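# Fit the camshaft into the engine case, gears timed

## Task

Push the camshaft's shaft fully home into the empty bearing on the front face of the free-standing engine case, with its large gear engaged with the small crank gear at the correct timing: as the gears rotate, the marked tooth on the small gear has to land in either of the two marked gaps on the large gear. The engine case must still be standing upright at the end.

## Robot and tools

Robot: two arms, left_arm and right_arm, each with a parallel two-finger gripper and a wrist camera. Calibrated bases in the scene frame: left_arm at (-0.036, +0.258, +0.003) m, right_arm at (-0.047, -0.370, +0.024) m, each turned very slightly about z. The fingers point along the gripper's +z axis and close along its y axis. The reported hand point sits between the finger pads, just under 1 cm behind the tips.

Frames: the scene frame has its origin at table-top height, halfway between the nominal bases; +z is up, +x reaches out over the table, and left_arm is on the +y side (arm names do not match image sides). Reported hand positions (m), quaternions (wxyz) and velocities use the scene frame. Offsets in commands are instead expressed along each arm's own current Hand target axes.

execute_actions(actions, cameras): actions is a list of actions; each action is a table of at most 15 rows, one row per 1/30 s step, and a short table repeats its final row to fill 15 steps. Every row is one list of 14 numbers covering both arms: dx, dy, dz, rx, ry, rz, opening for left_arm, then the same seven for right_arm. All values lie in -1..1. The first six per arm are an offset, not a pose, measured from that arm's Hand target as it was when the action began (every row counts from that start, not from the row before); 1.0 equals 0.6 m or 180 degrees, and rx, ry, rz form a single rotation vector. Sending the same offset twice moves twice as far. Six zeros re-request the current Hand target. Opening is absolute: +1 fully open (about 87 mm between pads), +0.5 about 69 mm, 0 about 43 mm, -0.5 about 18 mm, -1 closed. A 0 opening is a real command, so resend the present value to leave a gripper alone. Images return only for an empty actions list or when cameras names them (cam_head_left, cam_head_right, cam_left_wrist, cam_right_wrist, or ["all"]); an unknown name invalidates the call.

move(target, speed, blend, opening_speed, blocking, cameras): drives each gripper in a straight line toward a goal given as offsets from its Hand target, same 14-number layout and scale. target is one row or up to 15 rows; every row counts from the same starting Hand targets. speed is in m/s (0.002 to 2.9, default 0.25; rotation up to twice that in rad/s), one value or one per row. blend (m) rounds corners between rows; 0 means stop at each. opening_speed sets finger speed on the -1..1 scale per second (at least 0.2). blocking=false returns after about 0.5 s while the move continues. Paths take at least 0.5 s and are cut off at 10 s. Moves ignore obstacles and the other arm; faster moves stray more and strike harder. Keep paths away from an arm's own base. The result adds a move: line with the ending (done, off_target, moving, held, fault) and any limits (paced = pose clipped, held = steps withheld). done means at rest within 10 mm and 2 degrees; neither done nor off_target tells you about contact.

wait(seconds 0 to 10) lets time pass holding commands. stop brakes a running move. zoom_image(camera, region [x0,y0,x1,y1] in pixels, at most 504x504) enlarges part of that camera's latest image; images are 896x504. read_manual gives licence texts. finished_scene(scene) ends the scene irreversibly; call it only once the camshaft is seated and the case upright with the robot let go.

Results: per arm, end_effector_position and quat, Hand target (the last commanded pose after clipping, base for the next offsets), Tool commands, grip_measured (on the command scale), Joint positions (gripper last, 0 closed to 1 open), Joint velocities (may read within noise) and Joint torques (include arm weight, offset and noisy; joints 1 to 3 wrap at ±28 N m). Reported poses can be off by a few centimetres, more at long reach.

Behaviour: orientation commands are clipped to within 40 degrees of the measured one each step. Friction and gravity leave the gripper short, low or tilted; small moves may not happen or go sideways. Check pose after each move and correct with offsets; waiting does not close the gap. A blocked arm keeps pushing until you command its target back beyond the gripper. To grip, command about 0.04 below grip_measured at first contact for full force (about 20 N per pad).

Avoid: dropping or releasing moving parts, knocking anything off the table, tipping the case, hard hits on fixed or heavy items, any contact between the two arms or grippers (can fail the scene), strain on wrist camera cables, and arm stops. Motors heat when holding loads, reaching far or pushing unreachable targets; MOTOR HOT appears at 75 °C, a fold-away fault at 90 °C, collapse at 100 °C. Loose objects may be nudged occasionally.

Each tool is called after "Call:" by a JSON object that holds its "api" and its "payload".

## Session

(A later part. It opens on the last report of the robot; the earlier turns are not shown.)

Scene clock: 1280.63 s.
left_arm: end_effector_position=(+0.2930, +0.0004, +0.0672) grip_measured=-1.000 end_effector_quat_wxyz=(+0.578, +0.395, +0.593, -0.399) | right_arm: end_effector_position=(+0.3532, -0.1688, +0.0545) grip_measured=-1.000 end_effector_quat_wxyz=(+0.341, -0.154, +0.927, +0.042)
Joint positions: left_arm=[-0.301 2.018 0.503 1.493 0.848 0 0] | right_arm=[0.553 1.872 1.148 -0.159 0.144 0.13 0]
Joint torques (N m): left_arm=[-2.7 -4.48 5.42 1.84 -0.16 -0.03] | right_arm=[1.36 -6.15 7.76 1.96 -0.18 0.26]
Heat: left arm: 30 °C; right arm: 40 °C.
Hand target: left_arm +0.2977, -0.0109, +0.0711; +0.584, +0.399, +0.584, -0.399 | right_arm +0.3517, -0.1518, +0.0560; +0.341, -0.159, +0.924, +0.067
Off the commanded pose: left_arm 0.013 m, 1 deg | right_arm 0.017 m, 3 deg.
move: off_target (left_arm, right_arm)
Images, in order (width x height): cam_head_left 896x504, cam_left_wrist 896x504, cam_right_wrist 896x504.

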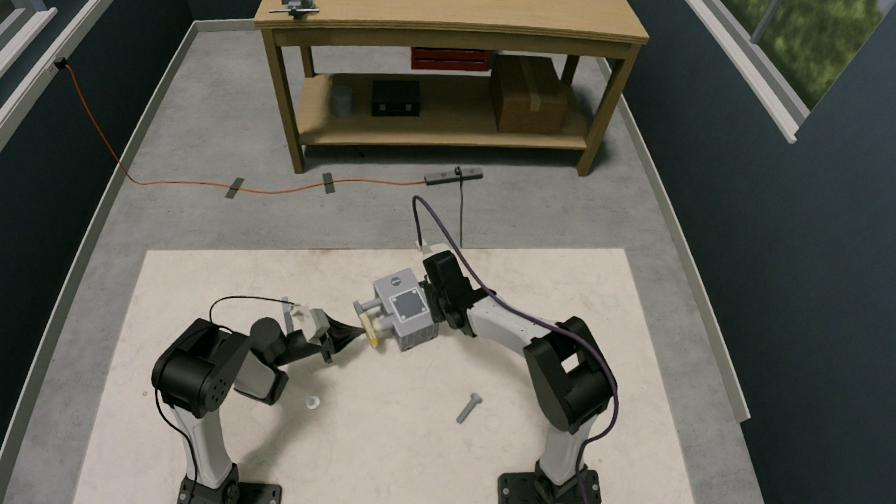

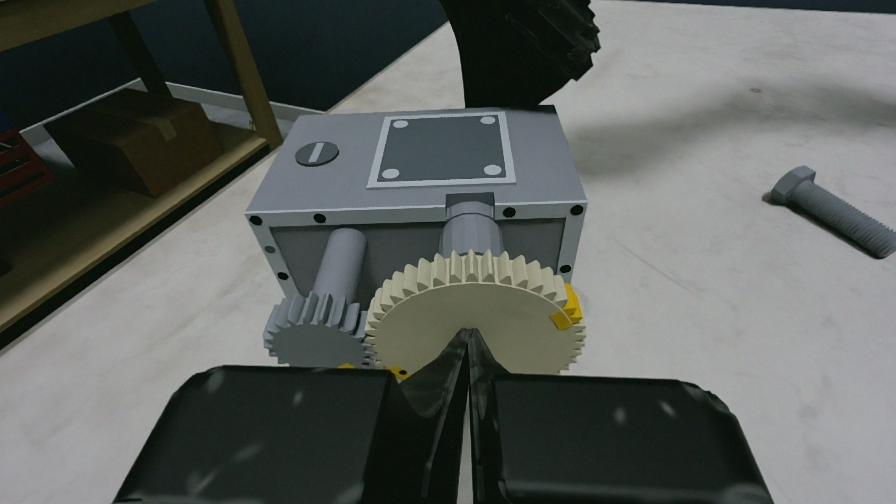

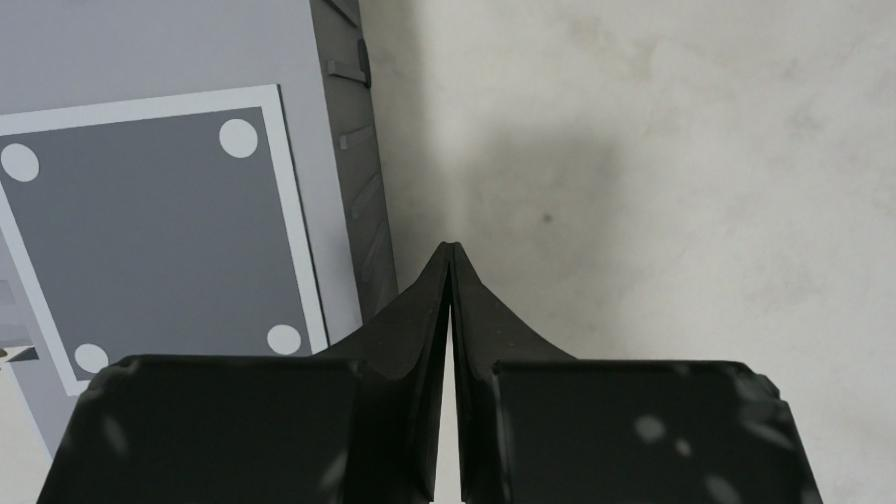

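Call:
{"api": "move", "payload": {"target": [[0,0,-0.05,0,0,0,-1,0,-0.025,0,0,0,0,-1],[-0.13,0,-0.12,0,0,0,-1,0,-0.06,0,0,0,0,-1]], "speed": [0.05,0.15], "cameras": ["cam_left_wrist","cam_head_left"]}}

Call:
{"api": "zoom_image", "payload": {"camera": "cam_left_wrist", "region": [330, 170, 570, 340]}}

Call:
{"api": "zoom_image", "payload": {"camera": "cam_head_left", "region": [340, 270, 440, 360]}}

Scene clock: 1289.60 s.
left_arm: end_effector_position=(+0.2695, +0.0551, +0.1405) grip_measured=-1.000 end_effector_quat_wxyz=(+0.577, +0.391, +0.592, -0.403) | right_arm: end_effector_position=(+0.3610, -0.1849, +0.0536) grip_measured=-1.000 end_effector_quat_wxyz=(+0.332, -0.157, +0.928, +0.063)
Joint positions: left_arm=[-0.12 1.539 0.414 1.108 1.03 -0.012 0] | right_arm=[0.482 1.872 1.148 -0.159 0.055 0.086 0]
Joint torques (N m): left_arm=[0.03 -5.23 5.46 1.53 0.17 0.09] | right_arm=[-0.66 -7.25 5.61 2.14 0.05 -0.04]
Heat: left arm: 30 °C; right arm: 40 °C.
Hand target: left_arm +0.2714, +0.0562, +0.1491; +0.585, +0.399, +0.584, -0.399 | right_arm +0.3639, -0.1857, +0.0554; +0.341, -0.159, +0.924, +0.067
Off the commanded pose: left_arm 0.009 m, 2 deg | right_arm 0.003 m, 1 deg.
move: done
Images, in order (width x height): cam_head_left 896x504, cam_left_wrist 896x504.

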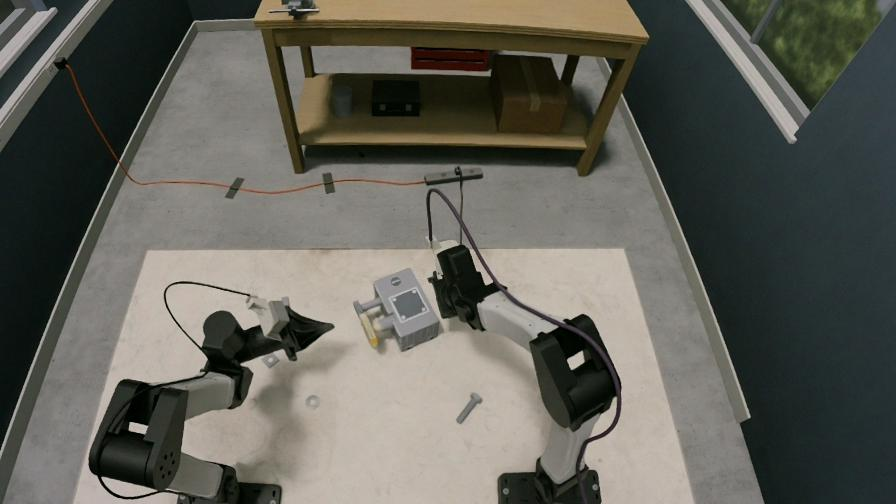

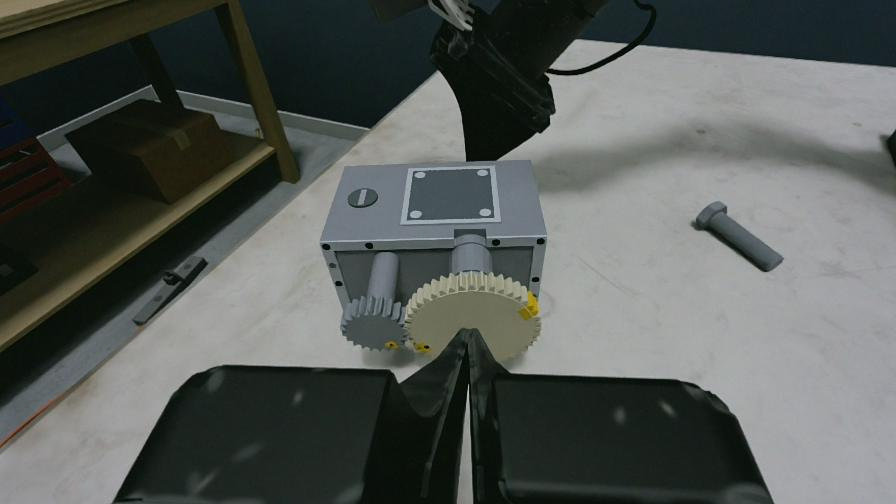

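Scaled by 2.100 from the camera's 896x504 image, which has a finer 1280x720 frame.

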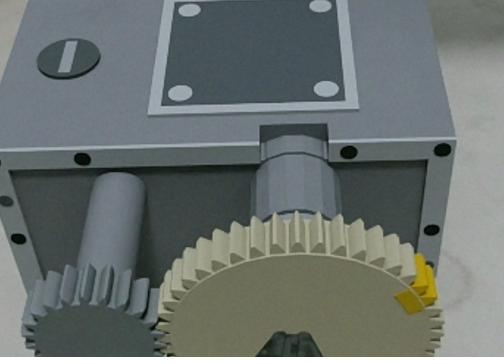

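Scaled by 5.040 from the camera's 896x504 image, which has a finer 1280x720 frame.

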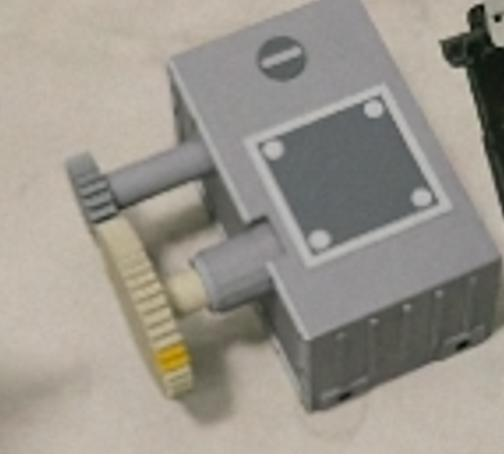

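Call:
{"api": "move", "payload": {"target": [-0.17,0,0.0,0,0,0,-1,0.0,-0.1,-0.2,0,0,0,-1], "speed": 0.2, "cameras": ["cam_left_wrist"]}}

Call:
{"api": "zoom_image", "payload": {"camera": "cam_left_wrist", "region": [370, 190, 550, 310]}}

Call:
{"api": "zoom_image", "payload": {"camera": "cam_left_wrist", "region": [400, 240, 500, 310]}}

Scene clock: 1295.70 s.
left_arm: end_effector_position=(+0.2696, +0.0547, +0.2384) grip_measured=-1.000 end_effector_quat_wxyz=(+0.574, +0.392, +0.594, -0.405) | right_arm: end_effector_position=(+0.3112, -0.2688, +0.1413) grip_measured=-1.000 end_effector_quat_wxyz=(+0.335, -0.155, +0.927, +0.064)
Joint positions: left_arm=[-0.12 1.239 0.668 0.548 1.035 -0.011 0] | right_arm=[0.293 1.479 1.076 -0.474 -0.067 -0.057 0]
Joint velocities: left_arm=[-0.002 -0.012 0.022 0.007 -0.154 -0.095 0] | right_arm=[within noise]
Joint torques (N m): left_arm=[0.06 -3.84 7.99 1.54 0.14 0.07] | right_arm=[-0.73 -5.67 6.87 1.91 -0.03 -0.05]
Heat: left arm: 30 °C; right arm: 41 °C.
Hand target: left_arm +0.2713, +0.0563, +0.2511; +0.584, +0.399, +0.584, -0.399 | right_arm +0.3112, -0.2701, +0.1456; +0.341, -0.159, +0.924, +0.067
Off the commanded pose: left_arm 0.013 m, 2 deg | right_arm 0.004 m, 1 deg.
move: off_target (left_arm)
Images, in order (width x height): cam_left_wrist 896x504.

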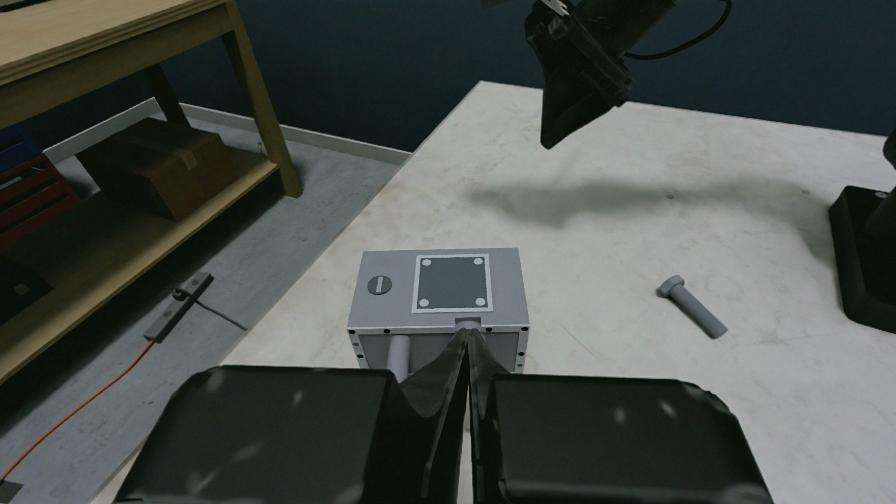

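Scaled by 2.800 from the camera's 896x504 image, which has a finer 1280x720 frame.

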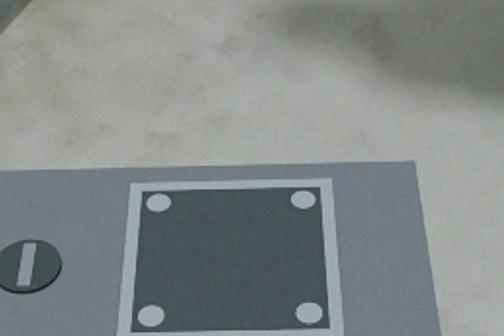

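Scaled by 5.040 from the camera's 896x504 image, which has a finer 1280x720 frame.

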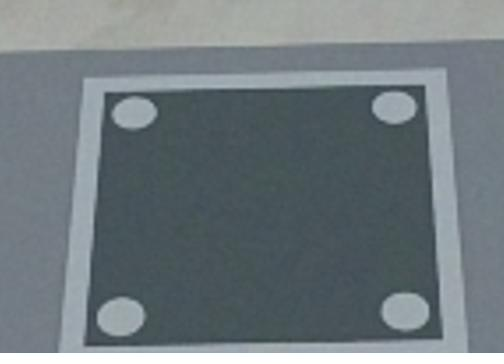

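Call:
{"api": "move", "payload": {"target": [0,0,-0.2,0,0,0,-1,0,0,0,0,0,0,-1], "speed": 0.2, "cameras": ["cam_left_wrist"]}}

Call:
{"api": "zoom_image", "payload": {"camera": "cam_left_wrist", "region": [380, 190, 540, 320]}}

Call:
{"api": "zoom_image", "payload": {"camera": "cam_left_wrist", "region": [390, 260, 510, 340]}}

Scene clock: 1301.20 s.
left_arm: end_effector_position=(+0.2315, +0.1676, +0.2499) grip_measured=-1.000 end_effector_quat_wxyz=(+0.585, +0.397, +0.585, -0.398) | right_arm: end_effector_position=(+0.3112, -0.2688, +0.1413) grip_measured=-1.000 end_effector_quat_wxyz=(+0.335, -0.156, +0.927, +0.064)
Joint positions: left_arm=[0.387 1.086 0.602 0.516 1.538 -0.034 0] | right_arm=[0.293 1.479 1.076 -0.474 -0.067 -0.057 0]
Joint torques (N m): left_arm=[0.24 -2.82 5.18 1.29 0.15 -0.07] | right_arm=[-0.64 -5.64 6.78 1.92 -0.04 -0.04]
Heat: left arm: 31 °C; right arm: 40 °C.
Hand target: left_arm +0.2275, +0.1681, +0.2510; +0.584, +0.399, +0.584, -0.399 | right_arm +0.3112, -0.2700, +0.1456; +0.341, -0.159, +0.924, +0.067
Off the commanded pose: left_arm 0.004 m, 0 deg | right_arm 0.004 m, 1 deg.
move: done
Images, in order (width x height): cam_left_wrist 896x504.

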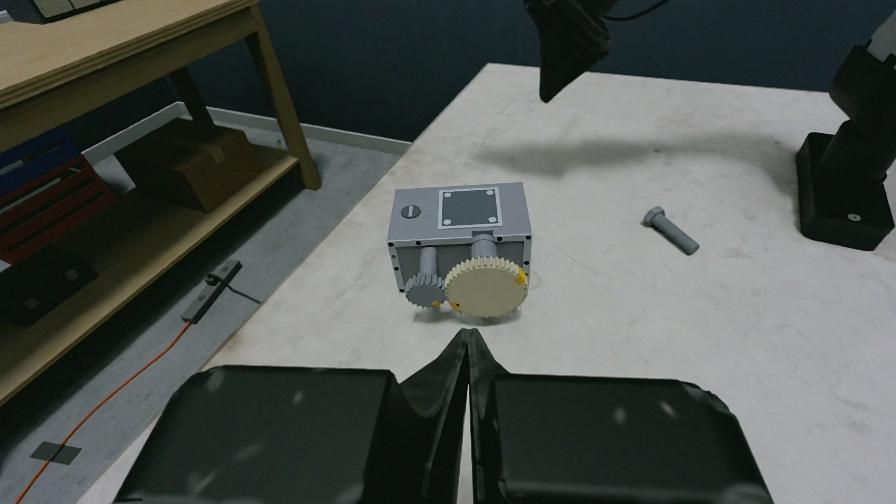

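Scaled by 3.150 from the camera's 896x504 image, which has a finer 1280x720 frame.

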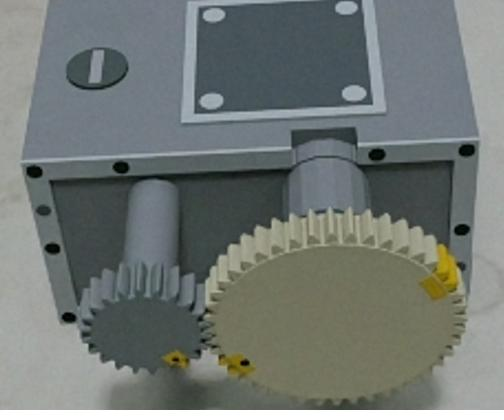

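Scaled by 4.200 from the camera's 896x504 image, which has a finer 1280x720 frame.

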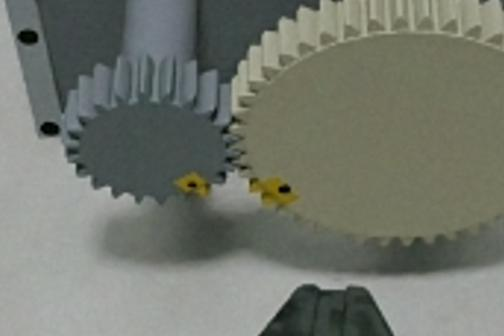

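Call:
{"api": "move", "payload": {"target": [[0,0,0,0,0,0,-1,-0.056,0.003,-0.083,0,0,0,-1],[0,0,0,0,0,0,-1,-0.1085,0.4055,-0.032,0,0,0,-1]], "speed": 0.25, "blend": [0.02,0], "cameras": ["cam_right_wrist"]}}

Call:
{"api": "zoom_image", "payload": {"camera": "cam_right_wrist", "region": [380, 60, 680, 260]}}

Scene clock: 1313.97 s.
left_arm: end_effector_position=(+0.2314, +0.1675, +0.2499) grip_measured=-1.000 end_effector_quat_wxyz=(+0.584, +0.397, +0.585, -0.399) | right_arm: end_effector_position=(+0.2580, -0.0340, +0.1948) grip_measured=-1.000 end_effector_quat_wxyz=(+0.328, -0.170, +0.927, +0.059)
Joint positions: left_arm=[0.387 1.086 0.602 0.516 1.538 -0.035 0] | right_arm=[0.969 1.854 1.723 -0.84 0.345 0.456 0]
Joint torques (N m): left_arm=[0.18 -2.82 5.18 1.3 0.15 -0.06] | right_arm=[-0.13 -6.74 10.28 1.69 0.36 0.19]
Heat: left arm: 31 °C; right arm: 40 °C.
Hand target: left_arm +0.2276, +0.1681, +0.2510; +0.585, +0.399, +0.584, -0.399 | right_arm +0.2636, -0.0294, +0.2063; +0.341, -0.159, +0.924, +0.067
Off the commanded pose: left_arm 0.004 m, 0 deg | right_arm 0.014 m, 2 deg.
move: off_target (right_arm)
Images, in order (width x height): cam_right_wrist 896x504.

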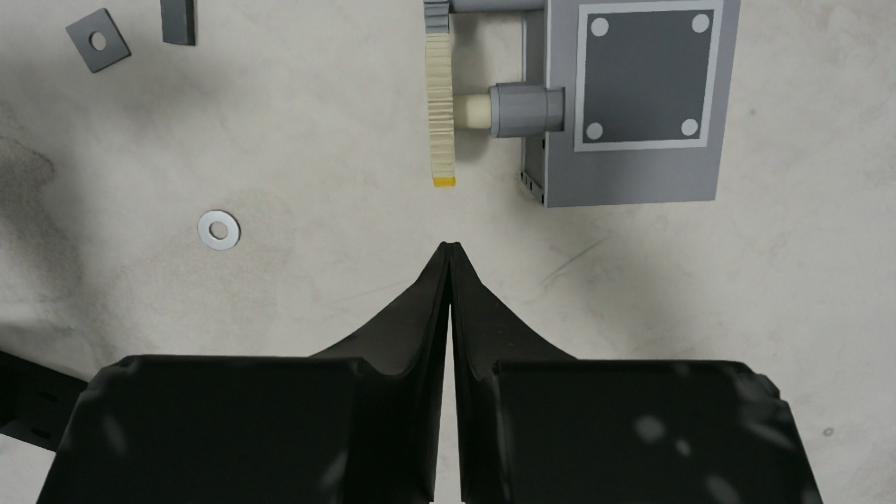

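Scaled by 1.680 from the camera's 896x504 image, which has a finer 1280x720 frame.

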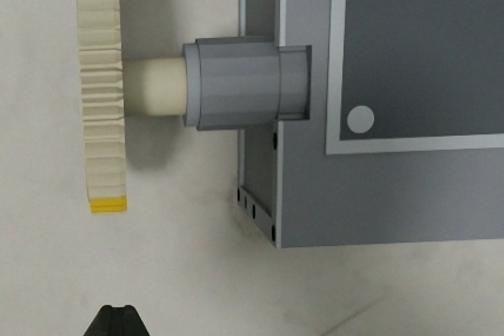

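Fully seated (flange flush with the boss), gears meshed in time, case upright.

Call:
{"api": "finished_scene", "payload": {"scene": 1}}

The scene is finished: the task was done.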